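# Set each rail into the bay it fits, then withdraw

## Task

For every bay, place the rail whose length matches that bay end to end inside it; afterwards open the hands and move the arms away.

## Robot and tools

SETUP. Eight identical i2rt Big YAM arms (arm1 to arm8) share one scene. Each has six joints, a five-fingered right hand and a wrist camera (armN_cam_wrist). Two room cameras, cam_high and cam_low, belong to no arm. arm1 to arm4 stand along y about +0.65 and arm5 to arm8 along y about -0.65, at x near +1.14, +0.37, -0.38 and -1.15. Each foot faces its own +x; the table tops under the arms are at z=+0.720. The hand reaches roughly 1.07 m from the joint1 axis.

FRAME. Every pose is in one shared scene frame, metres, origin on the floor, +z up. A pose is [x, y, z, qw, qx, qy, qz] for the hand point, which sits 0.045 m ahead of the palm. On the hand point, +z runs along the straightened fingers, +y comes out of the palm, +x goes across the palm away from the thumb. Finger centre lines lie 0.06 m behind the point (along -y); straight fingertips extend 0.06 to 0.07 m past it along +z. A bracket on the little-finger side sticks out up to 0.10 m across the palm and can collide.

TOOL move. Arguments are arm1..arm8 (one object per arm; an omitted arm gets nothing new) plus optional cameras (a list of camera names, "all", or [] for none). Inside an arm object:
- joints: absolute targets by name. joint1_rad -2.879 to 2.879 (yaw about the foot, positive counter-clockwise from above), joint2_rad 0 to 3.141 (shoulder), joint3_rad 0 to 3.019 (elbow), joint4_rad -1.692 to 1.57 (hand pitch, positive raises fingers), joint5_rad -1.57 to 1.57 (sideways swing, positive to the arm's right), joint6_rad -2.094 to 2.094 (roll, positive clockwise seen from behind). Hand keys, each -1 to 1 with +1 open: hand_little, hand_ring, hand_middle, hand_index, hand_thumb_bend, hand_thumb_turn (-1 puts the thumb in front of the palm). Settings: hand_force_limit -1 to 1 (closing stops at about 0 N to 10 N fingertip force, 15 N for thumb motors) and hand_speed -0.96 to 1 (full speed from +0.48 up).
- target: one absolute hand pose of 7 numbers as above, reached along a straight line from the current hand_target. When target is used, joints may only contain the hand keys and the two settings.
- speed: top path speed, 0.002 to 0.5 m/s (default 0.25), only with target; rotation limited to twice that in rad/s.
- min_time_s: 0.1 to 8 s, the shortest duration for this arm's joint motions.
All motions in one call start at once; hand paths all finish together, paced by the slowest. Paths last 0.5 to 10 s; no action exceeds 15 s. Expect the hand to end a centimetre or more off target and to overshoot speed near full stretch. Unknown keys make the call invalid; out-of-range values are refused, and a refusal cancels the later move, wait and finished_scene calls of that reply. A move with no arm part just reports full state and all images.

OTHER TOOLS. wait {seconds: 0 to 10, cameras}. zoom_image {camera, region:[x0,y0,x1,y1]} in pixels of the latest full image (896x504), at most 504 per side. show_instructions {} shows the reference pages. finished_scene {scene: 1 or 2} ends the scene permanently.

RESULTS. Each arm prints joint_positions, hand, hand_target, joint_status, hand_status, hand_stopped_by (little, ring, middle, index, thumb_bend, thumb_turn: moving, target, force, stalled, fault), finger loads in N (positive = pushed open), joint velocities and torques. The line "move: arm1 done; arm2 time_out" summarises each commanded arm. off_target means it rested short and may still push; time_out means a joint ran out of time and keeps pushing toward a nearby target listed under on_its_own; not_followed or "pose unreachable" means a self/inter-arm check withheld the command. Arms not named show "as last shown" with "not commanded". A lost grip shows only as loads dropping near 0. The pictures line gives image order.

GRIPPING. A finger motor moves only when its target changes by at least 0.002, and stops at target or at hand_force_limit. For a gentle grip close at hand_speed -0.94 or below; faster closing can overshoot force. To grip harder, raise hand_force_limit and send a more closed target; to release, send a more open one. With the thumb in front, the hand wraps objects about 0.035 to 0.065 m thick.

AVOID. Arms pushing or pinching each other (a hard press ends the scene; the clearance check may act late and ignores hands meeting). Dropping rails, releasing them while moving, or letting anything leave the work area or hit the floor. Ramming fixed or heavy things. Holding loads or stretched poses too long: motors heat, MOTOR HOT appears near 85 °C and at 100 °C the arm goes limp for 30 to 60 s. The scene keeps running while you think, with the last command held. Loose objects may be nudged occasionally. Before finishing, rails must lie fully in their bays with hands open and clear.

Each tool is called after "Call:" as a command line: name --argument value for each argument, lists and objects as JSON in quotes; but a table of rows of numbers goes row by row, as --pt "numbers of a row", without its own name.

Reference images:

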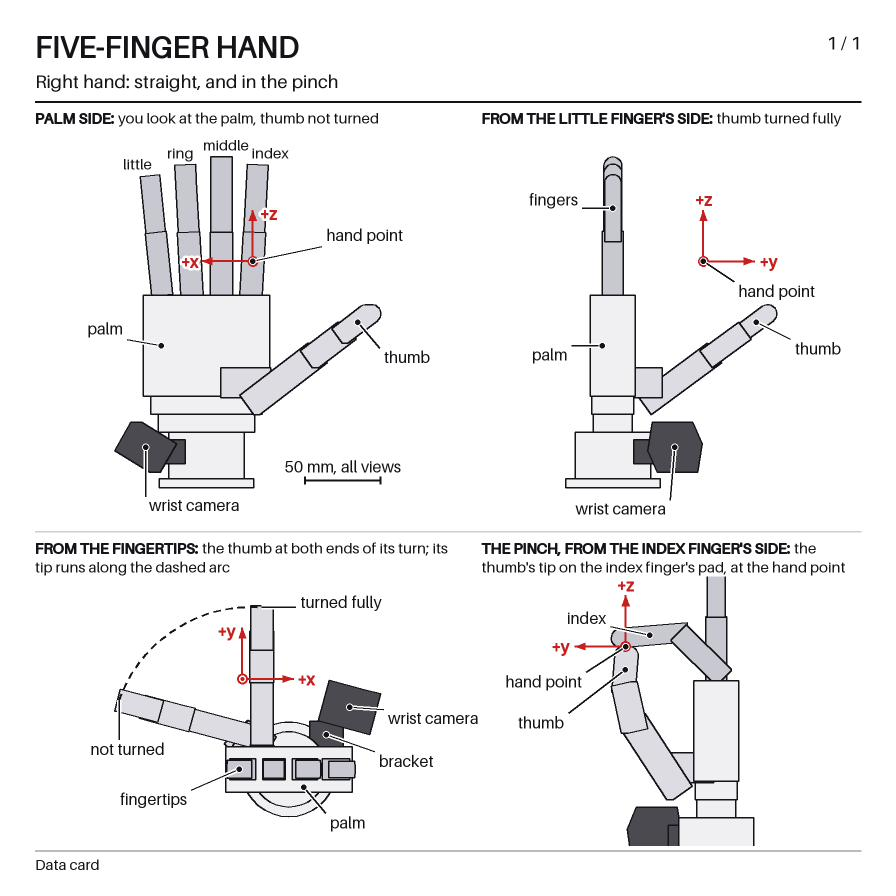

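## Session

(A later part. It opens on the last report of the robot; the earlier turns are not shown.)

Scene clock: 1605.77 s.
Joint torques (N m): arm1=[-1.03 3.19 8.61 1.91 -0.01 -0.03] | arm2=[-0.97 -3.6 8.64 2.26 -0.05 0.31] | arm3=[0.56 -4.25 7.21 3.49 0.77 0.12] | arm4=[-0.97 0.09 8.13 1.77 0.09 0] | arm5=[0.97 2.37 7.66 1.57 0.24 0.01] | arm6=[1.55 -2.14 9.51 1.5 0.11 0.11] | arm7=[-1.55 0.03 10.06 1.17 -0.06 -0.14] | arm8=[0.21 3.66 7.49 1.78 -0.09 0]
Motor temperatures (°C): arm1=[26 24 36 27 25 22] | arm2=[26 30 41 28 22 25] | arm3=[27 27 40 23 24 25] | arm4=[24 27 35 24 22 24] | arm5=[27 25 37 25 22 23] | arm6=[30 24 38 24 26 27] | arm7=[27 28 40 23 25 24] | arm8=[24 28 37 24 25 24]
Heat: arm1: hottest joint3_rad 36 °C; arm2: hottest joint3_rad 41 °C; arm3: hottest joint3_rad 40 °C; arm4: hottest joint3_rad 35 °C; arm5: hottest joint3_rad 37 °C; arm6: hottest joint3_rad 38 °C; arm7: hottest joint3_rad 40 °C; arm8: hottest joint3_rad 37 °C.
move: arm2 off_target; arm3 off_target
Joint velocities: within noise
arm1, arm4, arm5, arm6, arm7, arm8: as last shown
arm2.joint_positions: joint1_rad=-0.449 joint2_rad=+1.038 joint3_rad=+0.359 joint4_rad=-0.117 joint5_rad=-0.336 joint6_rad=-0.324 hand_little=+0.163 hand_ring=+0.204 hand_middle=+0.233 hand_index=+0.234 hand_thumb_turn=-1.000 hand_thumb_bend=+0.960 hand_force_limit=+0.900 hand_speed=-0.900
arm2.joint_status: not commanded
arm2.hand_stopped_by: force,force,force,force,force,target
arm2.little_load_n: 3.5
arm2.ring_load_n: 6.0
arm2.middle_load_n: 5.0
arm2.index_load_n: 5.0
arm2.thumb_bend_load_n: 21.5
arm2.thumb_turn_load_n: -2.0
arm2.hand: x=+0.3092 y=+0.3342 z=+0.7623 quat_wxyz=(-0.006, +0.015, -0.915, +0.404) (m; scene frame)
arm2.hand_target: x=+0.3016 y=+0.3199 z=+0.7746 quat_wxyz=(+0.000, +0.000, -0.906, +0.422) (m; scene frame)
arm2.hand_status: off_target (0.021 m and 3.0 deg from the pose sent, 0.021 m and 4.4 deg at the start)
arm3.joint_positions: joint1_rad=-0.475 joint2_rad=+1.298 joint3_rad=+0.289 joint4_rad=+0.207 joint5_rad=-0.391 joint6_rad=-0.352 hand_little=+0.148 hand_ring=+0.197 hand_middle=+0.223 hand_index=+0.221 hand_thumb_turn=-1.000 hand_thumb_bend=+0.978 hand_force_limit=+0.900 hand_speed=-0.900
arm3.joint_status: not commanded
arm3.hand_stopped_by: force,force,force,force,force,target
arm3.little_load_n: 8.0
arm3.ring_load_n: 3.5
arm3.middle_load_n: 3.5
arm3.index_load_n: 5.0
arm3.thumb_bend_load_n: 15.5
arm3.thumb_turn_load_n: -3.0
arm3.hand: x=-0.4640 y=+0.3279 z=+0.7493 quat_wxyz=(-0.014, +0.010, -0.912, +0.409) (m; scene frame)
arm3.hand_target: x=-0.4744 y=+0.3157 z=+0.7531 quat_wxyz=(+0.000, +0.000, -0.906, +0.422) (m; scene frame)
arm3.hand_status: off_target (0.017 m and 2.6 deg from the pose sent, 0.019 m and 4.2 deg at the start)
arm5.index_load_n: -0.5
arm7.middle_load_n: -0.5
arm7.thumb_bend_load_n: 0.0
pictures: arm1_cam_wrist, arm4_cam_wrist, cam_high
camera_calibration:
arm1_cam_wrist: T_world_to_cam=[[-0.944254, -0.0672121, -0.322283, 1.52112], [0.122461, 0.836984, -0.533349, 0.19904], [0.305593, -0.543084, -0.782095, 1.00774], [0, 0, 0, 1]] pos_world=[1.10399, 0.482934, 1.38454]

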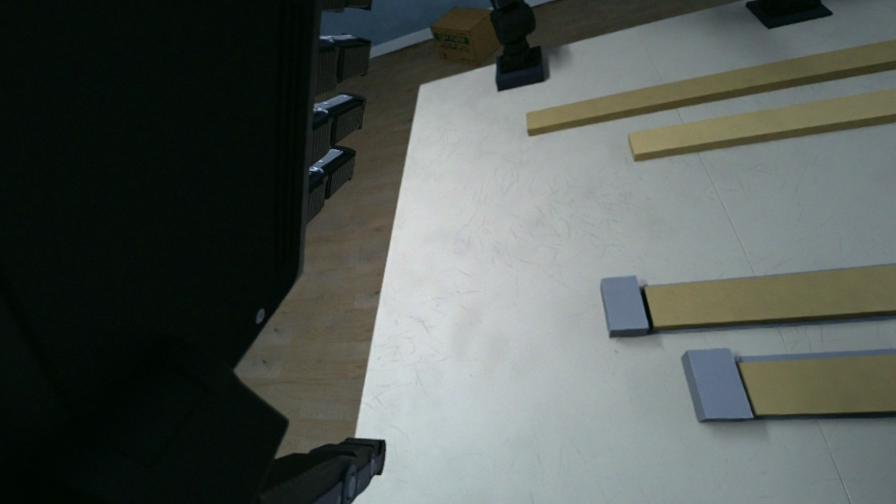

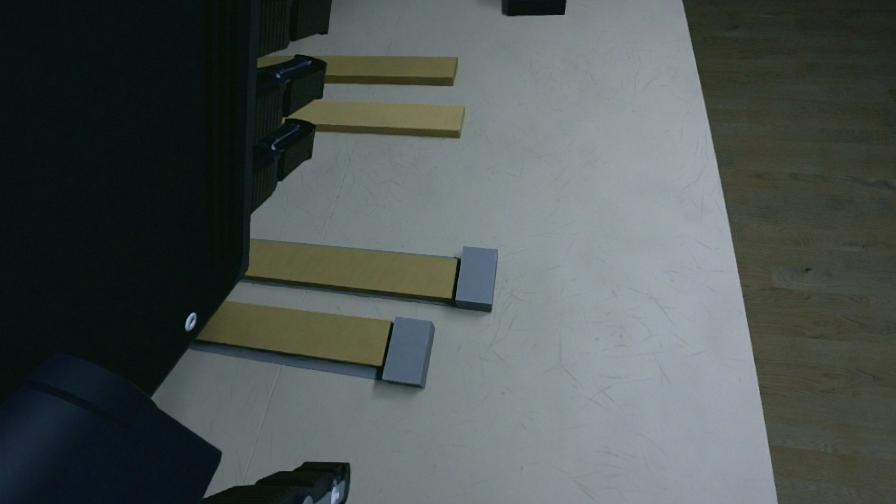

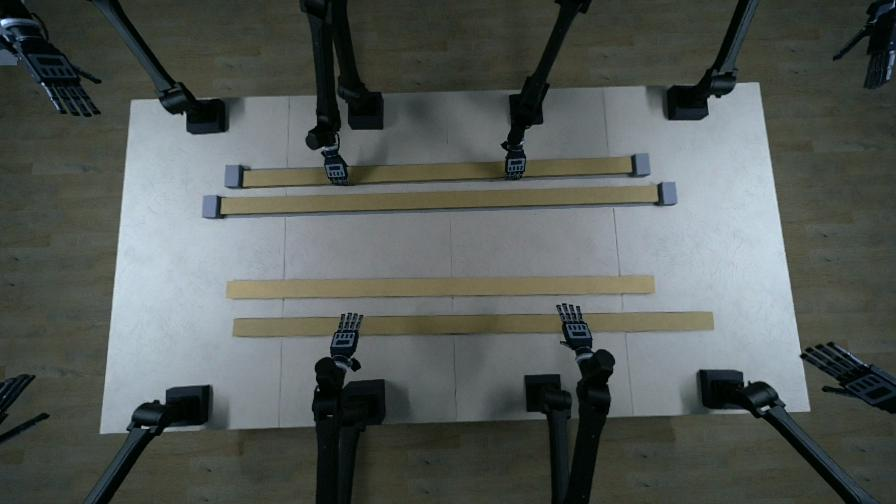

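Call:
move --arm2 '{"target": [0.3015, 0.325, 0.775, 0, 0, -0.9063, 0.4226], "speed": 0.05}' --arm3 '{"target": [-0.4745, 0.329, 0.754, 0, 0, -0.9063, 0.4226], "speed": 0.05}' --cameras '["cam_high"]'

Call:
zoom_image --camera "cam_high" --region '[200, 140, 290, 220]'

Call:
zoom_image --camera "cam_high" --region '[600, 130, 690, 210]'

Scene clock: 1624.57 s.
Joint torques (N m): arm1=[-1.2 2.96 8.59 1.89 -0.01 -0.05] | arm2=[-1.03 -5.48 8.2 2.13 -0.15 0.37] | arm3=[-1.73 -7.12 5.09 2.62 0.36 0.02] | arm4=[0.03 -0.5 7.98 1.95 0.04 -0.01] | arm5=[0.97 2.49 7.68 1.57 0.24 0.01] | arm6=[1.38 -2.14 9.39 1.47 0.1 0.11] | arm7=[-1.49 -0.03 10.04 1.13 -0.07 -0.14] | arm8=[0.21 3.66 7.5 1.78 -0.08 0]
Motor temperatures (°C): arm1=[26 24 36 27 25 22] | arm2=[26 29 41 28 22 25] | arm3=[27 27 39 23 24 25] | arm4=[24 27 35 24 22 24] | arm5=[27 25 37 25 22 23] | arm6=[29 24 38 24 26 27] | arm7=[27 28 40 23 25 24] | arm8=[24 28 37 24 25 24]
Heat: arm1: hottest joint3_rad 36 °C; arm2: hottest joint3_rad 41 °C; arm3: hottest joint3_rad 39 °C; arm4: hottest joint3_rad 35 °C; arm5: hottest joint3_rad 37 °C; arm6: hottest joint3_rad 38 °C; arm7: hottest joint3_rad 40 °C; arm8: hottest joint3_rad 37 °C.
move: arm2 off_target; arm3 off_target
Joint velocities: within noise
arm1, arm4, arm5, arm6, arm7, arm8: as last shown
arm2.joint_positions: joint1_rad=-0.452 joint2_rad=+1.038 joint3_rad=+0.358 joint4_rad=-0.117 joint5_rad=-0.340 joint6_rad=-0.324 hand_little=+0.163 hand_ring=+0.204 hand_middle=+0.233 hand_index=+0.234 hand_thumb_turn=-1.000 hand_thumb_bend=+0.960 hand_force_limit=+0.900 hand_speed=-0.900
arm2.joint_status: not commanded
arm2.hand_stopped_by: force,force,force,force,force,target
arm2.little_load_n: 4.5
arm2.ring_load_n: 6.5
arm2.middle_load_n: 5.5
arm2.index_load_n: 5.5
arm2.thumb_bend_load_n: 21.0
arm2.thumb_turn_load_n: -1.5
arm2.hand: x=+0.3092 y=+0.3347 z=+0.7621 quat_wxyz=(-0.008, +0.014, -0.915, +0.404) (m; scene frame)
arm2.hand_target: x=+0.3017 y=+0.3252 z=+0.7750 quat_wxyz=(+0.000, +0.000, -0.906, +0.423) (m; scene frame)
arm2.hand_status: off_target (0.018 m and 3.0 deg from the pose sent, 0.017 m and 3.0 deg at the start)
arm3.joint_positions: joint1_rad=-0.480 joint2_rad=+1.297 joint3_rad=+0.285 joint4_rad=+0.210 joint5_rad=-0.399 joint6_rad=-0.355 hand_little=+0.148 hand_ring=+0.197 hand_middle=+0.223 hand_index=+0.221 hand_thumb_turn=-1.000 hand_thumb_bend=+0.978 hand_force_limit=+0.900 hand_speed=-0.900
arm3.joint_status: not commanded
arm3.hand_stopped_by: force,force,force,force,force,target
arm3.little_load_n: 10.5
arm3.ring_load_n: 6.5
arm3.middle_load_n: 5.5
arm3.index_load_n: 8.5
arm3.thumb_bend_load_n: 14.5
arm3.thumb_turn_load_n: -2.0
arm3.hand: x=-0.4637 y=+0.3292 z=+0.7492 quat_wxyz=(-0.016, +0.011, -0.912, +0.411) (m; scene frame)
arm3.hand_target: x=-0.4744 y=+0.3288 z=+0.7539 quat_wxyz=(+0.000, +0.000, -0.906, +0.422) (m; scene frame)
arm3.hand_status: off_target (0.012 m and 2.6 deg from the pose sent, 0.012 m and 2.6 deg at the start)
arm5.index_load_n: 0.0
arm6.ring_load_n: -0.5
arm7.middle_load_n: 0.0
pictures: cam_high

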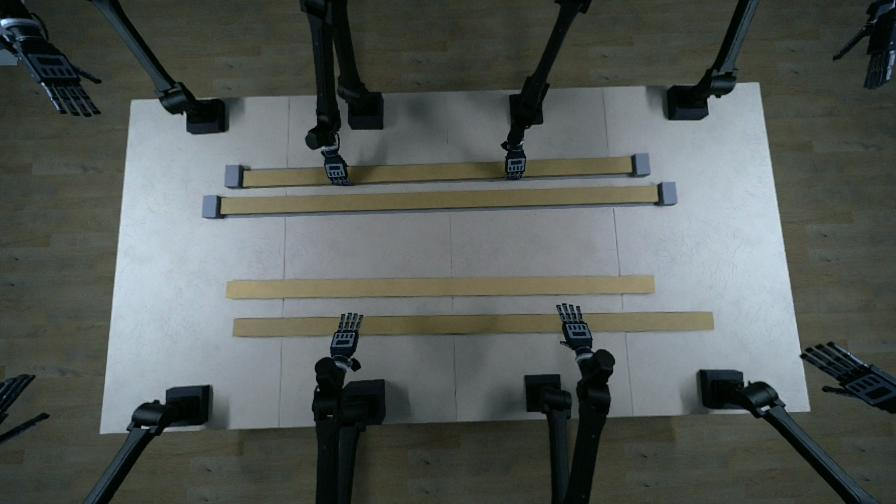

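Scaled by 5.600.

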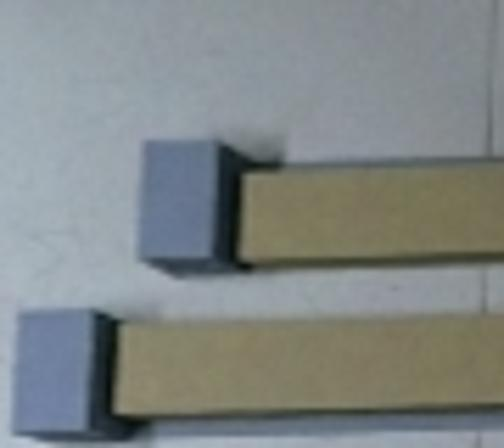

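Scaled by 5.600.

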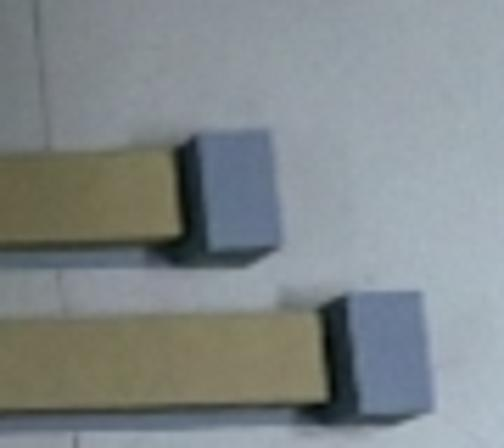

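Call:
move --arm2 '{"target": [0.3015, 0.331, 0.778, 0, 0, -0.9063, 0.4226], "speed": 0.05}' --arm3 '{"target": [-0.4745, 0.343, 0.758, 0, 0, -0.9063, 0.4226], "speed": 0.05}' --cameras '["cam_high"]'

Call:
zoom_image --camera "cam_high" --region '[200, 140, 290, 220]'

Call:
zoom_image --camera "cam_high" --region '[600, 130, 690, 210]'

Scene clock: 1634.97 s.
Joint torques (N m): arm1=[-1.14 2.73 8.59 1.95 -0.01 -0.04] | arm2=[-2.08 -6.24 8.53 1.05 -0.27 0.34] | arm3=[-1.26 -7.24 6.32 1.77 0.05 -0.08] | arm4=[-0.21 -0.03 8.13 2.07 0.04 0.04] | arm5=[0.91 2.49 7.66 1.58 0.24 0] | arm6=[1.49 -2.26 9.59 1.48 0.13 0.12] | arm7=[-1.38 0.09 10.09 1.14 -0.07 -0.15] | arm8=[0.21 3.66 7.5 1.78 -0.08 0]
Motor temperatures (°C): arm1=[26 24 36 27 25 22] | arm2=[26 29 40 28 22 25] | arm3=[27 27 37 23 24 25] | arm4=[24 27 35 24 22 24] | arm5=[27 25 37 25 22 23] | arm6=[29 24 38 24 26 27] | arm7=[27 28 40 23 25 24] | arm8=[24 28 37 24 25 24]
Heat: arm1: hottest joint3_rad 36 °C; arm2: hottest joint3_rad 40 °C; arm3: hottest joint3_rad 37 °C; arm4: hottest joint3_rad 35 °C; arm5: hottest joint3_rad 37 °C; arm6: hottest joint3_rad 38 °C; arm7: hottest joint3_rad 40 °C; arm8: hottest joint3_rad 37 °C.
move: arm2 off_target; arm3 off_target
Joint velocities: within noise
arm1, arm4, arm5, arm6, arm7, arm8: as last shown
arm2.joint_positions: joint1_rad=-0.463 joint2_rad=+1.019 joint3_rad=+0.347 joint4_rad=-0.120 joint5_rad=-0.343 joint6_rad=-0.324 hand_little=+0.163 hand_ring=+0.204 hand_middle=+0.233 hand_index=+0.235 hand_thumb_turn=-1.000 hand_thumb_bend=+0.960 hand_force_limit=+0.900 hand_speed=-0.900
arm2.joint_status: not commanded
arm2.hand_stopped_by: force,force,force,force,force,target
arm2.little_load_n: 3.0
arm2.ring_load_n: 6.5
arm2.middle_load_n: 6.5
arm2.index_load_n: 8.0
arm2.thumb_bend_load_n: 20.0
arm2.thumb_turn_load_n: 1.0
arm2.hand: x=+0.3081 y=+0.3390 z=+0.7625 quat_wxyz=(-0.006, +0.010, -0.914, +0.406) (m; scene frame)
arm2.hand_target: x=+0.3015 y=+0.3309 z=+0.7776 quat_wxyz=(+0.000, +0.000, -0.906, +0.423) (m; scene frame)
arm2.hand_status: off_target (0.019 m and 2.4 deg from the pose sent, 0.018 m and 3.0 deg at the start)
arm3.joint_positions: joint1_rad=-0.517 joint2_rad=+1.244 joint3_rad=+0.248 joint4_rad=+0.188 joint5_rad=-0.415 joint6_rad=-0.374 hand_little=+0.148 hand_ring=+0.197 hand_middle=+0.223 hand_index=+0.221 hand_thumb_turn=-1.000 hand_thumb_bend=+0.978 hand_force_limit=+0.900 hand_speed=-0.900
arm3.joint_status: not commanded
arm3.hand_stopped_by: force,force,force,force,force,target
arm3.little_load_n: 8.5
arm3.ring_load_n: 5.5
arm3.middle_load_n: 5.5
arm3.index_load_n: 9.0
arm3.thumb_bend_load_n: 14.0
arm3.thumb_turn_load_n: 0.5
arm3.hand: x=-0.4651 y=+0.3460 z=+0.7498 quat_wxyz=(-0.013, +0.005, -0.911, +0.412) (m; scene frame)
arm3.hand_target: x=-0.4745 y=+0.3428 z=+0.7577 quat_wxyz=(+0.000, +0.000, -0.906, +0.423) (m; scene frame)
arm3.hand_status: off_target (0.013 m and 2.1 deg from the pose sent, 0.020 m and 2.7 deg at the start)
arm6.ring_load_n: 0.0
arm8.ring_load_n: -0.5
pictures: cam_high

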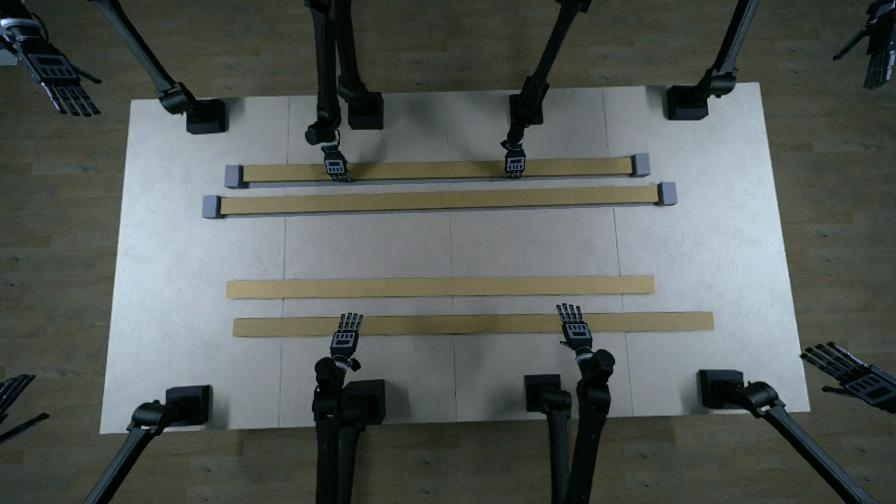

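Scaled by 5.600.

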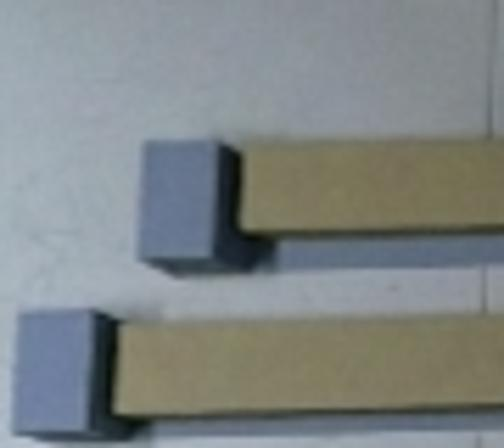

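Scaled by 5.600.

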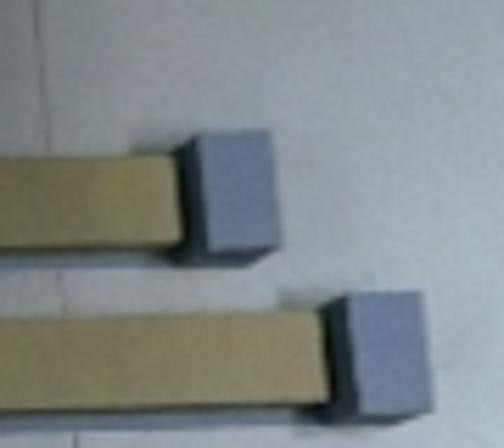

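Call:
move --arm2 '{"target": [0.3015, 0.332, 0.778, 0, 0, -0.9063, 0.4226], "speed": 0.05}' --arm3 '{"target": [-0.4745, 0.332, 0.758, 0, 0, -0.9063, 0.4226], "speed": 0.05}'

Scene clock: 1644.03 s.
Joint torques (N m): arm1=[-1.08 2.78 8.59 1.99 -0.01 -0.03] | arm2=[-1.14 -5.42 8.57 0.98 -0.29 0.24] | arm3=[0.38 -5.42 8.21 2.17 0.6 0.12] | arm4=[-0.38 0.09 8.01 2 0.07 0.04] | arm5=[0.85 2.37 7.66 1.57 0.25 0.01] | arm6=[1.26 -2.02 9.51 1.37 0.1 0.11] | arm7=[-1.61 0.21 10.04 1.13 -0.08 -0.12] | arm8=[0.15 3.66 7.49 1.8 -0.09 0]
Motor temperatures (°C): arm1=[26 24 36 27 25 22] | arm2=[26 29 39 27 22 25] | arm3=[27 27 37 23 24 25] | arm4=[24 27 35 24 22 24] | arm5=[27 25 37 25 22 23] | arm6=[29 24 38 24 26 27] | arm7=[27 28 40 23 25 24] | arm8=[24 28 37 24 25 24]
Heat: arm1: hottest joint3_rad 36 °C; arm2: hottest joint3_rad 39 °C; arm3: hottest joint3_rad 37 °C; arm4: hottest joint3_rad 35 °C; arm5: hottest joint3_rad 37 °C; arm6: hottest joint3_rad 38 °C; arm7: hottest joint3_rad 40 °C; arm8: hottest joint3_rad 37 °C.
move: arm2 off_target; arm3 off_target
Joint velocities: within noise
arm1.joint_positions: joint1_rad=+0.012 joint2_rad=+0.649 joint3_rad=+1.448 joint4_rad=-1.238 joint5_rad=-0.190 joint6_rad=-1.059 hand_little=+1.000 hand_ring=+1.000 hand_middle=+1.000 hand_index=+1.000 hand_thumb_turn=+1.000 hand_thumb_bend=+1.000 hand_force_limit=+0.000 hand_speed=-0.800
arm1.joint_status: not commanded
arm1.hand_stopped_by: target,target,target,target,target,target
arm1.little_load_n: 0.0
arm1.ring_load_n: 0.0
arm1.middle_load_n: 0.0
arm1.index_load_n: 0.0
arm1.thumb_bend_load_n: 0.0
arm1.thumb_turn_load_n: 0.0
arm1.hand: x=+1.1362 y=+0.4163 z=+1.2924 quat_wxyz=(+0.208, +0.458, -0.702, +0.505) (m; scene frame)
arm1.hand_target: x=+1.1332 y=+0.4179 z=+1.3027 quat_wxyz=(+0.216, +0.451, -0.698, +0.512) (m; scene frame)
arm1.hand_status: not commanded
arm2.joint_positions: joint1_rad=-0.463 joint2_rad=+1.019 joint3_rad=+0.347 joint4_rad=-0.120 joint5_rad=-0.343 joint6_rad=-0.324 hand_little=+0.163 hand_ring=+0.204 hand_middle=+0.233 hand_index=+0.235 hand_thumb_turn=-1.000 hand_thumb_bend=+0.960 hand_force_limit=+0.900 hand_speed=-0.900
arm2.joint_status: not commanded
arm2.hand_stopped_by: force,force,force,force,force,target
arm2.little_load_n: 3.5
arm2.ring_load_n: 6.5
arm2.middle_load_n: 7.0
arm2.index_load_n: 8.5
arm2.thumb_bend_load_n: 19.5
arm2.thumb_turn_load_n: 1.5
arm2.hand: x=+0.3081 y=+0.3390 z=+0.7625 quat_wxyz=(-0.006, +0.010, -0.914, +0.406) (m; scene frame)
arm2.hand_target: x=+0.3016 y=+0.3318 z=+0.7775 quat_wxyz=(+0.000, +0.000, -0.906, +0.423) (m; scene frame)
arm2.hand_status: off_target (0.018 m and 2.4 deg from the pose sent, 0.018 m and 2.5 deg at the start)
arm3.joint_positions: joint1_rad=-0.515 joint2_rad=+1.244 joint3_rad=+0.248 joint4_rad=+0.188 joint5_rad=-0.412 joint6_rad=-0.372 hand_little=+0.148 hand_ring=+0.197 hand_middle=+0.223 hand_index=+0.221 hand_thumb_turn=-1.000 hand_thumb_bend=+0.978 hand_force_limit=+0.900 hand_speed=-0.900
arm3.joint_status: not commanded
arm3.hand_stopped_by: force,force,force,force,force,target
arm3.little_load_n: 8.5
arm3.ring_load_n: 5.0
arm3.middle_load_n: 5.0
arm3.index_load_n: 8.0
arm3.thumb_bend_load_n: 14.5
arm3.thumb_turn_load_n: -0.5
arm3.hand: x=-0.4649 y=+0.3460 z=+0.7495 quat_wxyz=(-0.012, +0.004, -0.912, +0.411) (m; scene frame)
arm3.hand_target: x=-0.4743 y=+0.3325 z=+0.7587 quat_wxyz=(+0.000, +0.000, -0.906, +0.423) (m; scene frame)
arm3.hand_status: off_target (0.019 m and 2.1 deg from the pose sent, 0.019 m and 2.1 deg at the start)
arm4.joint_positions: joint1_rad=+0.301 joint2_rad=+0.650 joint3_rad=+1.455 joint4_rad=-1.328 joint5_rad=+0.120 joint6_rad=-1.084 hand_little=+1.000 hand_ring=+1.000 hand_middle=+1.000 hand_index=+1.000 hand_thumb_turn=+1.000 hand_thumb_bend=+1.000 hand_force_limit=+0.000 hand_speed=-0.800
arm4.joint_status: not commanded
arm4.hand_stopped_by: target,target,target,target,target,target
arm4.little_load_n: 0.0
arm4.ring_load_n: 0.0
arm4.middle_load_n: 0.0
arm4.index_load_n: 0.0
arm4.thumb_bend_load_n: 0.0
arm4.thumb_turn_load_n: 0.0
arm4.hand: x=-1.1342 y=+0.4175 z=+1.2701 quat_wxyz=(+0.227, +0.544, -0.672, +0.448) (m; scene frame)
arm4.hand_target: x=-1.1347 y=+0.4187 z=+1.2834 quat_wxyz=(+0.232, +0.538, -0.666, +0.461) (m; scene frame)
arm4.hand_status: not commanded
arm5.joint_positions: joint1_rad=-0.215 joint2_rad=+0.600 joint3_rad=+1.456 joint4_rad=-1.142 joint5_rad=+0.216 joint6_rad=-1.223 hand_little=+1.000 hand_ring=+1.000 hand_middle=+1.000 hand_index=+1.000 hand_thumb_turn=+1.000 hand_thumb_bend=+1.000 hand_force_limit=+0.000 hand_speed=-0.800
arm5.joint_status: not commanded
arm5.hand_stopped_by: target,target,target,target,target,target
arm5.little_load_n: 0.0
arm5.ring_load_n: 0.0
arm5.middle_load_n: 0.0
arm5.index_load_n: 0.0
arm5.thumb_bend_load_n: 0.0
arm5.thumb_turn_load_n: 0.0
arm5.hand: x=-1.0107 y=-0.4409 z=+1.3287 quat_wxyz=(-0.400, +0.726, +0.336, +0.447) (m; scene frame)
arm5.hand_target: x=-1.0110 y=-0.4432 z=+1.3396 quat_wxyz=(-0.408, +0.720, +0.331, +0.453) (m; scene frame)
arm5.hand_status: not commanded
arm6, arm7: as last shown
arm8.joint_positions: joint1_rad=+0.383 joint2_rad=+0.599 joint3_rad=+1.336 joint4_rad=-1.288 joint5_rad=-0.258 joint6_rad=-1.200 hand_little=+1.000 hand_ring=+1.000 hand_middle=+1.000 hand_index=+1.000 hand_thumb_turn=+1.000 hand_thumb_bend=+1.000 hand_force_limit=+0.000 hand_speed=-0.800
arm8.joint_status: not commanded
arm8.hand_stopped_by: target,target,target,target,target,target
arm8.little_load_n: 0.0
arm8.ring_load_n: 0.0
arm8.middle_load_n: 0.0
arm8.index_load_n: 0.0
arm8.thumb_bend_load_n: -0.5
arm8.thumb_turn_load_n: 0.0
arm8.hand: x=+1.0475 y=-0.4275 z=+1.2278 quat_wxyz=(-0.482, +0.580, +0.650, +0.094) (m; scene frame)
arm8.hand_target: x=+1.0478 y=-0.4281 z=+1.2375 quat_wxyz=(-0.490, +0.576, +0.647, +0.099) (m; scene frame)
arm8.hand_status: not commanded
pictures: none

Call:
move --arm3 '{"target": [-0.4745, 0.326, 0.758, 0, 0, -0.9063, 0.4226], "speed": 0.05}'

Call:
move --arm3 '{"target": [-0.4745, 0.322, 0.758, 0, 0, -0.9063, 0.4226], "speed": 0.05}'

Scene clock: 1647.87 s.
Joint torques (N m): arm1=[-0.97 2.9 8.55 1.99 0 -0.01] | arm2=[-1.32 -6.12 8.42 0.8 -0.28 0.28] | arm3=[1.49 -4.31 9.18 2.33 0.64 0.17] | arm4=[-0.73 -0.09 8.05 2.24 0.02 0.01] | arm5=[0.91 2.43 7.68 1.57 0.25 0] | arm6=[1.38 -1.96 9.48 1.43 0.1 0.11] | arm7=[-1.32 0.15 10.09 1.13 -0.07 -0.12] | arm8=[0.21 3.66 7.47 1.78 -0.09 0]
Motor temperatures (°C): arm1=[26 24 36 27 25 22] | arm2=[26 29 39 27 22 25] | arm3=[27 27 37 23 24 25] | arm4=[24 27 35 24 22 24] | arm5=[27 25 37 25 22 23] | arm6=[29 24 38 24 26 27] | arm7=[27 28 40 23 25 24] | arm8=[24 28 37 24 25 24]
Heat: arm1: hottest joint3_rad 36 °C; arm2: hottest joint3_rad 39 °C; arm3: hottest joint3_rad 37 °C; arm4: hottest joint3_rad 35 °C; arm5: hottest joint3_rad 37 °C; arm6: hottest joint3_rad 38 °C; arm7: hottest joint3_rad 40 °C; arm8: hottest joint3_rad 37 °C.
move: arm3 off_target
Joint velocities: within noise
arm1, arm2, arm4, arm5, arm6, arm7, arm8: as last shown
arm1.middle_load_n: 0.5
arm2.thumb_turn_load_n: 1.0
arm3.joint_positions: joint1_rad=-0.510 joint2_rad=+1.244 joint3_rad=+0.248 joint4_rad=+0.188 joint5_rad=-0.405 joint6_rad=-0.369 hand_little=+0.148 hand_ring=+0.197 hand_middle=+0.223 hand_index=+0.221 hand_thumb_turn=-1.000 hand_thumb_bend=+0.978 hand_force_limit=+0.900 hand_speed=-0.900
arm3.joint_status: not commanded
arm3.hand_stopped_by: force,force,force,force,force,target
arm3.little_load_n: 8.5
arm3.ring_load_n: 4.0
arm3.middle_load_n: 4.0
arm3.index_load_n: 6.0
arm3.thumb_bend_load_n: 15.5
arm3.thumb_turn_load_n: -2.0
arm3.hand: x=-0.4646 y=+0.3459 z=+0.7492 quat_wxyz=(-0.011, +0.004, -0.912, +0.410) (m; scene frame)
arm3.hand_target: x=-0.4742 y=+0.3271 z=+0.7593 quat_wxyz=(+0.000, +0.000, -0.906, +0.423) (m; scene frame)
arm3.hand_status: off_target (0.024 m and 2.1 deg from the pose sent, 0.024 m and 2.1 deg at the start)
arm8.thumb_bend_load_n: 0.0
pictures: none

Scene clock: 1648.83 s.
Joint torques (N m): arm1=[-0.91 2.67 8.58 1.99 0.01 -0.02] | arm2=[-1.96 -6.65 8.24 0.98 -0.32 0.21] | arm3=[1.38 -3.31 9.83 2.48 0.6 0.17] | arm4=[-0.32 -0.03 8.03 1.95 0 0.05] | arm5=[0.97 2.37 7.66 1.58 0.25 0] | arm6=[1.32 -2.43 9.58 1.48 0.1 0.12] | arm7=[-1.49 0.15 10.11 1.18 -0.08 -0.13] | arm8=[0.15 3.66 7.49 1.8 -0.09 0]
Motor temperatures (°C): arm1=[26 24 36 27 25 22] | arm2=[26 29 39 27 22 25] | arm3=[27 27 37 23 24 25] | arm4=[24 27 35 24 22 24] | arm5=[27 25 37 25 22 23] | arm6=[29 24 38 24 26 27] | arm7=[27 28 40 23 25 24] | arm8=[24 28 37 24 25 24]
Heat: arm1: hottest joint3_rad 36 °C; arm2: hottest joint3_rad 39 °C; arm3: hottest joint3_rad 37 °C; arm4: hottest joint3_rad 35 °C; arm5: hottest joint3_rad 37 °C; arm6: hottest joint3_rad 38 °C; arm7: hottest joint3_rad 40 °C; arm8: hottest joint3_rad 37 °C.
move: arm3 off_target
Joint velocities: within noise
arm1, arm2, arm4, arm5, arm6, arm7, arm8: as last shown
arm1.middle_load_n: -0.5
arm2.index_load_n: 8.0
arm3.joint_positions: joint1_rad=-0.506 joint2_rad=+1.244 joint3_rad=+0.248 joint4_rad=+0.188 joint5_rad=-0.400 joint6_rad=-0.368 hand_little=+0.148 hand_ring=+0.197 hand_middle=+0.223 hand_index=+0.221 hand_thumb_turn=-1.000 hand_thumb_bend=+0.978 hand_force_limit=+0.900 hand_speed=-0.900
arm3.joint_status: not commanded
arm3.hand_stopped_by: force,force,force,force,force,target
arm3.little_load_n: 8.0
arm3.ring_load_n: 4.0
arm3.middle_load_n: 3.5
arm3.index_load_n: 5.5
arm3.thumb_bend_load_n: 15.5
arm3.thumb_turn_load_n: -2.0
arm3.hand: x=-0.4641 y=+0.3457 z=+0.7489 quat_wxyz=(-0.010, +0.005, -0.913, +0.409) (m; scene frame)
arm3.hand_target: x=-0.4741 y=+0.3236 z=+0.7598 quat_wxyz=(+0.000, +0.000, -0.906, +0.423) (m; scene frame)
arm3.hand_status: off_target (0.027 m and 2.1 deg from the pose sent, 0.027 m and 2.1 deg at the start)
arm5.thumb_bend_load_n: 0.5
pictures: none

Call:
move --arm3 '{"target": [-0.4765, 0.312, 0.782, 0, 0, -0.9063, 0.4226], "speed": 0.05}'

Scene clock: 1655.33 s.
Joint torques (N m): arm1=[-0.97 3.08 8.59 1.96 0.01 -0.02] | arm2=[-2.08 -5.48 8.49 1.43 -0.25 0.21] | arm3=[1.44 -7.36 12.38 1.17 -0.11 0.3] | arm4=[-0.15 -0.03 8.03 2.13 0.05 0.07] | arm5=[0.97 2.37 7.66 1.59 0.24 0] | arm6=[1.32 -2.2 9.55 1.46 0.1 0.11] | arm7=[-1.44 -0.03 10.09 1.16 -0.07 -0.13] | arm8=[0.21 3.72 7.49 1.8 -0.09 0]
Motor temperatures (°C): arm1=[26 24 36 27 25 22] | arm2=[26 29 39 27 22 25] | arm3=[27 27 38 23 24 25] | arm4=[24 27 35 24 22 24] | arm5=[27 25 37 25 22 23] | arm6=[29 24 38 24 26 27] | arm7=[27 28 41 23 25 24] | arm8=[24 28 37 24 25 24]
Heat: arm1: hottest joint3_rad 36 °C; arm2: hottest joint3_rad 39 °C; arm3: hottest joint3_rad 38 °C; arm4: hottest joint3_rad 35 °C; arm5: hottest joint3_rad 37 °C; arm6: hottest joint3_rad 38 °C; arm7: hottest joint3_rad 41 °C; arm8: hottest joint3_rad 37 °C.
move: arm3 off_target
Joint velocities: within noise
arm1, arm2, arm4, arm5, arm6, arm7, arm8: as last shown
arm1.middle_load_n: 0.0
arm2.joint_positions: joint1_rad=-0.463 joint2_rad=+1.014 joint3_rad=+0.347 joint4_rad=-0.129 joint5_rad=-0.344 joint6_rad=-0.324 hand_little=+0.162 hand_ring=+0.204 hand_middle=+0.233 hand_index=+0.235 hand_thumb_turn=-1.000 hand_thumb_bend=+0.960 hand_force_limit=+0.900 hand_speed=-0.900
arm2.little_load_n: 2.5
arm2.ring_load_n: 6.0
arm2.middle_load_n: 6.5
arm2.index_load_n: 8.5
arm2.thumb_turn_load_n: 3.0
arm2.hand: x=+0.3089 y=+0.3404 z=+0.7629 quat_wxyz=(-0.007, +0.010, -0.914, +0.405) (m; scene frame)
arm2.hand_target: x=+0.3016 y=+0.3318 z=+0.7776 quat_wxyz=(+0.000, +0.000, -0.906, +0.423) (m; scene frame)
arm3.joint_positions: joint1_rad=-0.492 joint2_rad=+1.223 joint3_rad=+0.270 joint4_rad=+0.107 joint5_rad=-0.376 joint6_rad=-0.370 hand_little=+0.148 hand_ring=+0.197 hand_middle=+0.223 hand_index=+0.221 hand_thumb_turn=-1.000 hand_thumb_bend=+0.978 hand_force_limit=+0.900 hand_speed=-0.900
arm3.joint_status: not commanded
arm3.hand_stopped_by: force,force,force,force,force,target
arm3.little_load_n: 8.0
arm3.ring_load_n: 6.5
arm3.middle_load_n: 7.0
arm3.index_load_n: 7.5
arm3.thumb_bend_load_n: 15.0
arm3.thumb_turn_load_n: 2.5
arm3.hand: x=-0.4628 y=+0.3484 z=+0.7507 quat_wxyz=(-0.010, +0.004, -0.921, +0.390) (m; scene frame)
arm3.hand_target: x=-0.4756 y=+0.3140 z=+0.7827 quat_wxyz=(-0.001, +0.000, -0.906, +0.423) (m; scene frame)
arm3.hand_status: off_target (0.050 m and 4.3 deg from the pose sent, 0.049 m and 2.1 deg at the start)
arm5.thumb_bend_load_n: 0.0
arm7.middle_load_n: -0.5
pictures: none

Call:
move --arm3 '{"target": [-0.477, 0.302, 0.779, 0, 0, -0.9063, 0.4226], "speed": 0.05}'

Scene clock: 1660.43 s.
Joint torques (N m): arm1=[-1.08 3.02 8.58 1.96 -0.01 -0.02] | arm2=[-0.85 -4.95 8.51 1.05 -0.3 0.22] | arm3=[2.55 -5.01 13.71 1.73 -0.04 0.37] | arm4=[-1.38 0.73 8.05 2.15 0.09 0] | arm5=[0.85 2.37 7.66 1.55 0.25 0] | arm6=[1.26 -2.49 9.55 1.47 0.11 0.14] | arm7=[-1.44 -0.21 10.11 1.21 -0.06 -0.14] | arm8=[0.15 3.66 7.49 1.8 -0.09 0]
Motor temperatures (°C): arm1=[26 24 36 27 25 22] | arm2=[26 29 38 27 22 25] | arm3=[27 27 38 23 24 25] | arm4=[24 27 35 24 22 24] | arm5=[27 25 37 25 22 23] | arm6=[29 24 38 24 26 27] | arm7=[27 28 41 23 25 24] | arm8=[24 28 37 24 25 24]
Heat: arm1: hottest joint3_rad 36 °C; arm2: hottest joint3_rad 38 °C; arm3: hottest joint3_rad 38 °C; arm4: hottest joint3_rad 35 °C; arm5: hottest joint3_rad 37 °C; arm6: hottest joint3_rad 38 °C; arm7: hottest joint3_rad 41 °C; arm8: hottest joint3_rad 37 °C.
move: arm3 off_target
Joint velocities: within noise
arm1, arm2, arm4, arm5, arm8: as last shown
arm1.thumb_turn_load_n: -0.5
arm2.little_load_n: 2.0
arm2.ring_load_n: 5.5
arm2.index_load_n: 8.0
arm2.hand_target: x=+0.3016 y=+0.3318 z=+0.7775 quat_wxyz=(+0.000, +0.000, -0.906, +0.423) (m; scene frame)
arm3.joint_positions: joint1_rad=-0.486 joint2_rad=+1.223 joint3_rad=+0.271 joint4_rad=+0.107 joint5_rad=-0.368 joint6_rad=-0.368 hand_little=+0.148 hand_ring=+0.197 hand_middle=+0.223 hand_index=+0.221 hand_thumb_turn=-1.000 hand_thumb_bend=+0.978 hand_force_limit=+0.900 hand_speed=-0.900
arm3.joint_status: not commanded
arm3.hand_stopped_by: force,force,force,force,force,target
arm3.little_load_n: 7.5
arm3.ring_load_n: 5.5
arm3.middle_load_n: 6.0
arm3.index_load_n: 5.5
arm3.thumb_bend_load_n: 15.5
arm3.thumb_turn_load_n: 1.5
arm3.hand: x=-0.4627 y=+0.3479 z=+0.7506 quat_wxyz=(-0.008, +0.004, -0.921, +0.389) (m; scene frame)
arm3.hand_target: x=-0.4758 y=+0.3062 z=+0.7821 quat_wxyz=(-0.001, +0.001, -0.906, +0.423) (m; scene frame)
arm3.hand_status: off_target (0.056 m and 4.4 deg from the pose sent, 0.056 m and 4.3 deg at the start)
arm6.joint_positions: joint1_rad=+0.020 joint2_rad=+0.603 joint3_rad=+0.422 joint4_rad=-0.520 joint5_rad=+0.056 joint6_rad=+0.029 hand_little=+1.000 hand_ring=+1.000 hand_middle=+1.000 hand_index=+1.000 hand_thumb_turn=-1.000 hand_thumb_bend=+1.000 hand_force_limit=+0.200 hand_speed=-0.600
arm6.joint_status: not commanded
arm6.hand_stopped_by: target,target,target,target,target,target
arm6.little_load_n: 0.0
arm6.ring_load_n: 0.0
arm6.middle_load_n: 0.0
arm6.index_load_n: 0.0
arm6.thumb_bend_load_n: 0.0
arm6.thumb_turn_load_n: 0.0
arm6.hand: x=-0.4161 y=-0.3599 z=+0.9261 quat_wxyz=(-0.419, +0.908, +0.000, +0.004) (m; scene frame)
arm6.hand_target: x=-0.4200 y=-0.3600 z=+0.9300 quat_wxyz=(-0.423, +0.906, +0.000, +0.000) (m; scene frame)
arm6.hand_status: not commanded
arm7.joint_positions: joint1_rad=-0.244 joint2_rad=+0.637 joint3_rad=+0.663 joint4_rad=-0.728 joint5_rad=-0.194 joint6_rad=-0.142 hand_little=+1.000 hand_ring=+1.000 hand_middle=+1.000 hand_index=+1.000 hand_thumb_turn=-1.000 hand_thumb_bend=+1.000 hand_force_limit=+0.200 hand_speed=-0.600
arm7.joint_status: not commanded
arm7.hand_stopped_by: target,target,target,target,target,target
arm7.little_load_n: 0.0
arm7.ring_load_n: 0.0
arm7.middle_load_n: 0.0
arm7.index_load_n: 0.0
arm7.thumb_bend_load_n: 0.0
arm7.thumb_turn_load_n: 0.0
arm7.hand: x=+0.3886 y=-0.3547 z=+0.9344 quat_wxyz=(-0.429, +0.904, +0.000, -0.001) (m; scene frame)
arm7.hand_target: x=+0.3900 y=-0.3599 z=+0.9299 quat_wxyz=(-0.422, +0.906, +0.000, +0.000) (m; scene frame)
arm7.hand_status: not commanded
pictures: none

Call:
move --arm3 '{"target": [-0.478, 0.290, 0.782, 0, 0, -0.9063, 0.4226], "speed": 0.05}'

Scene clock: 1663.87 s.
Joint torques (N m): arm1=[-1.08 2.78 8.61 2 -0.01 -0.03] | arm2=[-1.79 -5.36 8.36 1.58 -0.18 0.21] | arm3=[2.08 -5.66 14.17 1.84 0 0.47] | arm4=[-0.5 0.09 8.16 2.11 0.06 0.09] | arm5=[0.85 2.37 7.65 1.59 0.25 0.01] | arm6=[1.79 -2.2 9.55 1.37 0.11 0.12] | arm7=[-1.49 0.15 10.1 1.18 -0.08 -0.13] | arm8=[0.21 3.66 7.49 1.8 -0.09 0]
Motor temperatures (°C): arm1=[26 24 36 27 25 22] | arm2=[26 29 38 27 22 25] | arm3=[27 27 39 23 24 25] | arm4=[24 27 35 24 22 24] | arm5=[27 25 37 25 22 23] | arm6=[29 24 38 24 26 27] | arm7=[27 28 41 23 25 24] | arm8=[24 28 37 24 25 24]
Heat: arm1: hottest joint3_rad 36 °C; arm2: hottest joint3_rad 38 °C; arm3: hottest joint3_rad 39 °C; arm4: hottest joint3_rad 35 °C; arm5: hottest joint3_rad 37 °C; arm6: hottest joint3_rad 38 °C; arm7: hottest joint3_rad 41 °C; arm8: hottest joint3_rad 37 °C.
move: arm3 off_target
Joint velocities: within noise
arm1, arm2, arm4, arm5, arm6, arm7, arm8: as last shown
arm1.thumb_turn_load_n: 0.0
arm2.joint_positions: joint1_rad=-0.463 joint2_rad=+1.014 joint3_rad=+0.347 joint4_rad=-0.130 joint5_rad=-0.347 joint6_rad=-0.321 hand_little=+0.162 hand_ring=+0.204 hand_middle=+0.233 hand_index=+0.235 hand_thumb_turn=-1.000 hand_thumb_bend=+0.960 hand_force_limit=+0.900 hand_speed=-0.900
arm2.little_load_n: 5.0
arm2.ring_load_n: 7.0
arm2.middle_load_n: 5.5
arm2.index_load_n: 7.0
arm2.thumb_bend_load_n: 19.0
arm2.thumb_turn_load_n: 0.0
arm2.hand: x=+0.3097 y=+0.3404 z=+0.7630 quat_wxyz=(-0.009, +0.009, -0.914, +0.405) (m; scene frame)
arm3.joint_positions: joint1_rad=-0.468 joint2_rad=+1.244 joint3_rad=+0.293 joint4_rad=+0.100 joint5_rad=-0.358 joint6_rad=-0.364 hand_little=+0.148 hand_ring=+0.197 hand_middle=+0.223 hand_index=+0.221 hand_thumb_turn=-1.000 hand_thumb_bend=+0.978 hand_force_limit=+0.900 hand_speed=-0.900
arm3.joint_status: not commanded
arm3.hand_stopped_by: force,force,force,force,force,target
arm3.little_load_n: 7.0
arm3.ring_load_n: 5.0
arm3.middle_load_n: 6.0
arm3.index_load_n: 6.0
arm3.thumb_bend_load_n: 15.5
arm3.thumb_turn_load_n: 2.0
arm3.hand: x=-0.4621 y=+0.3409 z=+0.7510 quat_wxyz=(-0.010, +0.008, -0.923, +0.385) (m; scene frame)
arm3.hand_target: x=-0.4768 y=+0.2949 z=+0.7859 quat_wxyz=(-0.001, +0.001, -0.906, +0.424) (m; scene frame)
arm3.hand_status: off_target (0.062 m and 5.0 deg from the pose sent, 0.067 m and 4.4 deg at the start)
arm4.index_load_n: 0.5
arm7.thumb_turn_load_n: 0.5
pictures: none

Call:
move --arm3 '{"target": [-0.477, 0.300, 0.768, 0, 0, -0.9063, 0.4226], "speed": 0.05}' --cameras '["cam_high"]'

Call:
zoom_image --camera "cam_high" --region '[200, 140, 290, 220]'

Call:
zoom_image --camera "cam_high" --region '[600, 130, 690, 210]'

Scene clock: 1670.17 s.
Joint torques (N m): arm1=[-1.14 2.96 8.54 1.95 0.01 -0.01] | arm2=[-1.73 -5.3 8.49 1.2 -0.17 0.21] | arm3=[0.67 -3.78 11.4 3.89 -0.27 0.32] | arm4=[-0.79 -0.38 8.03 2.03 0.08 0.01] | arm5=[0.97 2.37 7.66 1.57 0.24 0.01] | arm6=[1.32 -2.26 9.44 1.4 0.13 0.13] | arm7=[-1.55 0.09 10.13 1.17 -0.06 -0.12] | arm8=[0.15 3.66 7.49 1.78 -0.09 0]
Motor temperatures (°C): arm1=[26 24 36 27 25 22] | arm2=[26 29 38 27 22 25] | arm3=[27 27 40 23 24 25] | arm4=[24 26 35 24 22 24] | arm5=[27 25 37 25 22 23] | arm6=[29 24 38 24 26 27] | arm7=[27 28 41 23 25 24] | arm8=[24 28 37 24 25 24]
Heat: arm1: hottest joint3_rad 36 °C; arm2: hottest joint3_rad 38 °C; arm3: hottest joint3_rad 40 °C; arm4: hottest joint3_rad 35 °C; arm5: hottest joint3_rad 37 °C; arm6: hottest joint3_rad 38 °C; arm7: hottest joint3_rad 41 °C; arm8: hottest joint3_rad 37 °C.
move: arm3 off_target
Joint velocities: within noise
arm1, arm2, arm4, arm5, arm6, arm7, arm8: as last shown
arm2.little_load_n: 4.5
arm2.ring_load_n: 6.5
arm2.middle_load_n: 6.0
arm2.index_load_n: 6.5
arm2.thumb_bend_load_n: 19.5
arm3.joint_positions: joint1_rad=-0.468 joint2_rad=+1.249 joint3_rad=+0.293 joint4_rad=+0.105 joint5_rad=-0.358 joint6_rad=-0.363 hand_little=+0.148 hand_ring=+0.197 hand_middle=+0.223 hand_index=+0.221 hand_thumb_turn=-1.000 hand_thumb_bend=+0.979 hand_force_limit=+0.900 hand_speed=-0.900
arm3.joint_status: not commanded
arm3.hand_stopped_by: force,force,force,force,force,target
arm3.little_load_n: 4.5
arm3.ring_load_n: 3.0
arm3.middle_load_n: 4.0
arm3.index_load_n: 4.5
arm3.thumb_bend_load_n: 16.5
arm3.thumb_turn_load_n: 2.5
arm3.hand: x=-0.4621 y=+0.3407 z=+0.7500 quat_wxyz=(-0.010, +0.008, -0.923, +0.384) (m; scene frame)
arm3.hand_target: x=-0.4764 y=+0.3042 z=+0.7718 quat_wxyz=(-0.001, +0.001, -0.907, +0.422) (m; scene frame)
arm3.hand_status: off_target (0.047 m and 5.0 deg from the pose sent, 0.047 m and 5.0 deg at the start)
arm4.index_load_n: 0.0
arm6.ring_load_n: -0.5
arm7.thumb_turn_load_n: 0.0
pictures: cam_high

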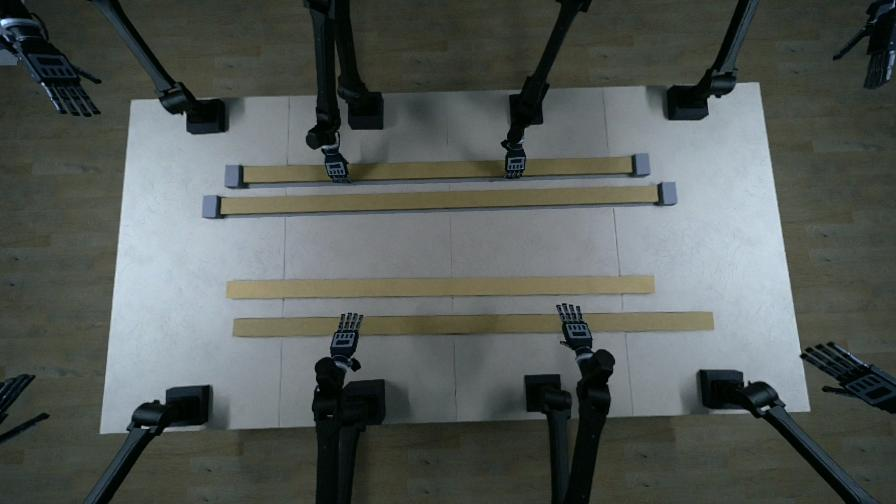

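Scaled by 5.600.

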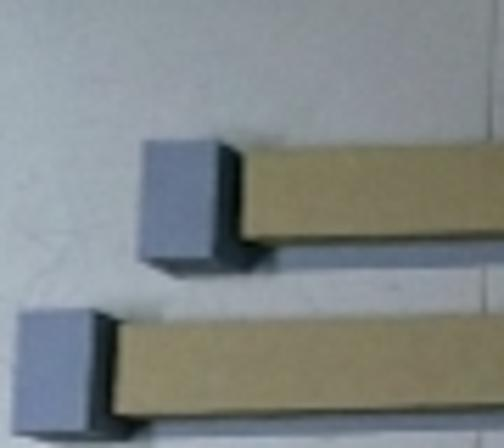

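Scaled by 5.600.

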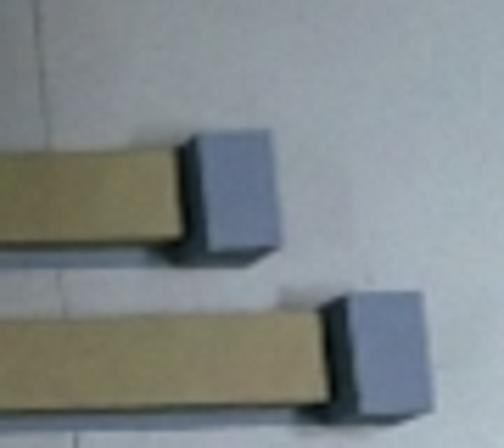

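Call:
move --arm3 '{"target": [-0.477, 0.284, 0.775, 0, 0, -0.9063, 0.4226], "speed": 0.05}'

Scene clock: 1695.77 s.
Joint torques (N m): arm1=[-1.08 2.96 8.57 1.96 -0.01 -0.03] | arm2=[-2.08 -5.48 8.43 1.21 -0.19 0.16] | arm3=[2.67 -3.78 14.53 2.7 0.03 0.5] | arm4=[-0.67 0.32 8.13 2.17 0.04 -0.01] | arm5=[0.85 2.37 7.66 1.59 0.24 0.01] | arm6=[1.38 -2.02 9.66 1.48 0.1 0.12] | arm7=[-1.44 0.21 10.07 1.11 -0.07 -0.13] | arm8=[0.21 3.66 7.49 1.8 -0.08 0]
Motor temperatures (°C): arm1=[26 24 36 27 25 22] | arm2=[26 29 37 27 22 25] | arm3=[27 26 41 23 24 25] | arm4=[24 26 35 24 22 24] | arm5=[27 25 37 25 22 23] | arm6=[29 24 38 24 26 27] | arm7=[27 28 41 23 25 24] | arm8=[24 28 37 24 25 24]
Heat: arm1: hottest joint3_rad 36 °C; arm2: hottest joint3_rad 37 °C; arm3: hottest joint3_rad 41 °C; arm4: hottest joint3_rad 35 °C; arm5: hottest joint3_rad 37 °C; arm6: hottest joint3_rad 38 °C; arm7: hottest joint3_rad 41 °C; arm8: hottest joint3_rad 37 °C.
move: arm3 off_target
Joint velocities: within noise
arm1, arm2, arm4, arm5, arm6, arm7, arm8: as last shown
arm2.little_load_n: 4.0
arm2.thumb_bend_load_n: 20.0
arm3.joint_positions: joint1_rad=-0.464 joint2_rad=+1.249 joint3_rad=+0.293 joint4_rad=+0.105 joint5_rad=-0.351 joint6_rad=-0.359 hand_little=+0.148 hand_ring=+0.197 hand_middle=+0.223 hand_index=+0.221 hand_thumb_turn=-1.000 hand_thumb_bend=+0.979 hand_force_limit=+0.900 hand_speed=-0.900
arm3.joint_status: not commanded
arm3.hand_stopped_by: force,force,force,force,force,target
arm3.little_load_n: 5.5
arm3.ring_load_n: 3.5
arm3.middle_load_n: 4.5
arm3.index_load_n: 3.5
arm3.thumb_bend_load_n: 17.0
arm3.thumb_turn_load_n: 1.0
arm3.hand: x=-0.4621 y=+0.3406 z=+0.7496 quat_wxyz=(-0.008, +0.006, -0.924, +0.383) (m; scene frame)
arm3.hand_target: x=-0.4756 y=+0.2908 z=+0.7810 quat_wxyz=(-0.002, +0.001, -0.906, +0.423) (m; scene frame)
arm3.hand_status: off_target (0.064 m and 5.1 deg from the pose sent, 0.064 m and 5.0 deg at the start)
arm6.ring_load_n: 0.0
arm6.middle_load_n: -0.5
pictures: none

Call:
move --arm3 '{"target": [-0.477, 0.281, 0.783, 0, 0, -0.9063, 0.4226], "speed": 0.05}'

Scene clock: 1700.53 s.
Joint torques (N m): arm1=[-0.85 2.78 8.59 1.98 -0.01 -0.04] | arm2=[-0.91 -5.54 8.29 1.44 -0.08 0.21] | arm3=[1.14 -5.66 14.39 2.1 -0.06 0.51] | arm4=[0.26 0.26 8.05 2.09 0.07 0.03] | arm5=[0.85 2.37 7.64 1.58 0.24 0] | arm6=[1.44 -2.08 9.42 1.52 0.08 0.1] | arm7=[-1.55 0.03 10.06 1.21 -0.07 -0.12] | arm8=[0.21 3.66 7.49 1.78 -0.09 0]
Motor temperatures (°C): arm1=[26 24 36 27 25 22] | arm2=[26 29 37 27 22 25] | arm3=[27 26 41 23 24 25] | arm4=[24 26 35 24 22 24] | arm5=[27 25 37 25 22 23] | arm6=[29 24 38 24 26 27] | arm7=[27 28 41 23 25 24] | arm8=[24 28 37 24 25 24]
Heat: arm1: hottest joint3_rad 36 °C; arm2: hottest joint3_rad 37 °C; arm3: hottest joint3_rad 41 °C; arm4: hottest joint3_rad 35 °C; arm5: hottest joint3_rad 37 °C; arm6: hottest joint3_rad 38 °C; arm7: hottest joint3_rad 41 °C; arm8: hottest joint3_rad 37 °C.
move: arm3 off_target
Joint velocities: within noise
arm1.joint_positions: joint1_rad=+0.012 joint2_rad=+0.649 joint3_rad=+1.448 joint4_rad=-1.238 joint5_rad=-0.190 joint6_rad=-1.059 hand_little=+1.000 hand_ring=+1.000 hand_middle=+1.000 hand_index=+1.000 hand_thumb_turn=+1.000 hand_thumb_bend=+1.000 hand_force_limit=+0.000 hand_speed=-0.800
arm1.joint_status: not commanded
arm1.hand_stopped_by: target,target,target,target,target,target
arm1.little_load_n: 0.0
arm1.ring_load_n: 0.0
arm1.middle_load_n: 0.0
arm1.index_load_n: 0.0
arm1.thumb_bend_load_n: 0.0
arm1.thumb_turn_load_n: 0.0
arm1.hand: x=+1.1362 y=+0.4163 z=+1.2924 quat_wxyz=(+0.208, +0.458, -0.702, +0.505) (m; scene frame)
arm1.hand_target: x=+1.1332 y=+0.4179 z=+1.3027 quat_wxyz=(+0.216, +0.451, -0.698, +0.512) (m; scene frame)
arm1.hand_status: not commanded
arm2.joint_positions: joint1_rad=-0.463 joint2_rad=+1.014 joint3_rad=+0.347 joint4_rad=-0.130 joint5_rad=-0.350 joint6_rad=-0.321 hand_little=+0.163 hand_ring=+0.204 hand_middle=+0.233 hand_index=+0.235 hand_thumb_turn=-1.000 hand_thumb_bend=+0.960 hand_force_limit=+0.900 hand_speed=-0.900
arm2.joint_status: not commanded
arm2.hand_stopped_by: force,force,force,force,force,target
arm2.little_load_n: 6.0
arm2.ring_load_n: 7.5
arm2.middle_load_n: 5.5
arm2.index_load_n: 6.0
arm2.thumb_bend_load_n: 19.5
arm2.thumb_turn_load_n: -1.5
arm2.hand: x=+0.3102 y=+0.3403 z=+0.7631 quat_wxyz=(-0.010, +0.009, -0.914, +0.405) (m; scene frame)
arm2.hand_target: x=+0.3016 y=+0.3318 z=+0.7774 quat_wxyz=(+0.000, +0.000, -0.906, +0.423) (m; scene frame)
arm2.hand_status: not commanded
arm3.joint_positions: joint1_rad=-0.451 joint2_rad=+1.263 joint3_rad=+0.310 joint4_rad=+0.093 joint5_rad=-0.344 joint6_rad=-0.359 hand_little=+0.148 hand_ring=+0.197 hand_middle=+0.223 hand_index=+0.221 hand_thumb_turn=-1.000 hand_thumb_bend=+0.979 hand_force_limit=+0.900 hand_speed=-0.900
arm3.joint_status: not commanded
arm3.hand_stopped_by: force,force,force,force,force,target
arm3.little_load_n: 7.0
arm3.ring_load_n: 6.0
arm3.middle_load_n: 6.5
arm3.index_load_n: 6.5
arm3.thumb_bend_load_n: 16.0
arm3.thumb_turn_load_n: 2.5
arm3.hand: x=-0.4612 y=+0.3357 z=+0.7501 quat_wxyz=(-0.010, +0.011, -0.925, +0.379) (m; scene frame)
arm3.hand_target: x=-0.4757 y=+0.2866 z=+0.7871 quat_wxyz=(-0.002, +0.001, -0.906, +0.424) (m; scene frame)
arm3.hand_status: off_target (0.066 m and 5.7 deg from the pose sent, 0.070 m and 5.1 deg at the start)
arm4.joint_positions: joint1_rad=+0.301 joint2_rad=+0.650 joint3_rad=+1.455 joint4_rad=-1.328 joint5_rad=+0.120 joint6_rad=-1.084 hand_little=+1.000 hand_ring=+1.000 hand_middle=+1.000 hand_index=+1.000 hand_thumb_turn=+1.000 hand_thumb_bend=+1.000 hand_force_limit=+0.000 hand_speed=-0.800
arm4.joint_status: not commanded
arm4.hand_stopped_by: target,target,target,target,target,target
arm4.little_load_n: 0.0
arm4.ring_load_n: 0.0
arm4.middle_load_n: 0.0
arm4.index_load_n: 0.0
arm4.thumb_bend_load_n: 0.0
arm4.thumb_turn_load_n: 0.0
arm4.hand: x=-1.1342 y=+0.4175 z=+1.2701 quat_wxyz=(+0.227, +0.544, -0.672, +0.448) (m; scene frame)
arm4.hand_target: x=-1.1347 y=+0.4187 z=+1.2834 quat_wxyz=(+0.232, +0.538, -0.666, +0.461) (m; scene frame)
arm4.hand_status: not commanded
arm5.joint_positions: joint1_rad=-0.215 joint2_rad=+0.600 joint3_rad=+1.456 joint4_rad=-1.142 joint5_rad=+0.216 joint6_rad=-1.223 hand_little=+1.000 hand_ring=+1.000 hand_middle=+1.000 hand_index=+1.000 hand_thumb_turn=+1.000 hand_thumb_bend=+1.000 hand_force_limit=+0.000 hand_speed=-0.800
arm5.joint_status: not commanded
arm5.hand_stopped_by: target,target,target,target,target,target
arm5.little_load_n: 0.0
arm5.ring_load_n: -0.5
arm5.middle_load_n: 0.0
arm5.index_load_n: 0.0
arm5.thumb_bend_load_n: 0.0
arm5.thumb_turn_load_n: 0.0
arm5.hand: x=-1.0107 y=-0.4409 z=+1.3287 quat_wxyz=(-0.400, +0.726, +0.336, +0.447) (m; scene frame)
arm5.hand_target: x=-1.0110 y=-0.4432 z=+1.3396 quat_wxyz=(-0.408, +0.720, +0.331, +0.453) (m; scene frame)
arm5.hand_status: not commanded
arm6, arm7: as last shown
arm6.middle_load_n: 0.0
arm6.thumb_bend_load_n: 0.5
arm7.little_load_n: -0.5
arm8.joint_positions: joint1_rad=+0.383 joint2_rad=+0.599 joint3_rad=+1.336 joint4_rad=-1.288 joint5_rad=-0.258 joint6_rad=-1.200 hand_little=+1.000 hand_ring=+1.000 hand_middle=+1.000 hand_index=+1.000 hand_thumb_turn=+1.000 hand_thumb_bend=+1.000 hand_force_limit=+0.000 hand_speed=-0.800
arm8.joint_status: not commanded
arm8.hand_stopped_by: target,target,target,target,target,target
arm8.little_load_n: 0.0
arm8.ring_load_n: 0.0
arm8.middle_load_n: 0.0
arm8.index_load_n: 0.0
arm8.thumb_bend_load_n: 0.0
arm8.thumb_turn_load_n: 0.0
arm8.hand: x=+1.0475 y=-0.4275 z=+1.2278 quat_wxyz=(-0.482, +0.580, +0.650, +0.094) (m; scene frame)
arm8.hand_target: x=+1.0478 y=-0.4281 z=+1.2375 quat_wxyz=(-0.490, +0.576, +0.647, +0.099) (m; scene frame)
arm8.hand_status: not commanded
pictures: none


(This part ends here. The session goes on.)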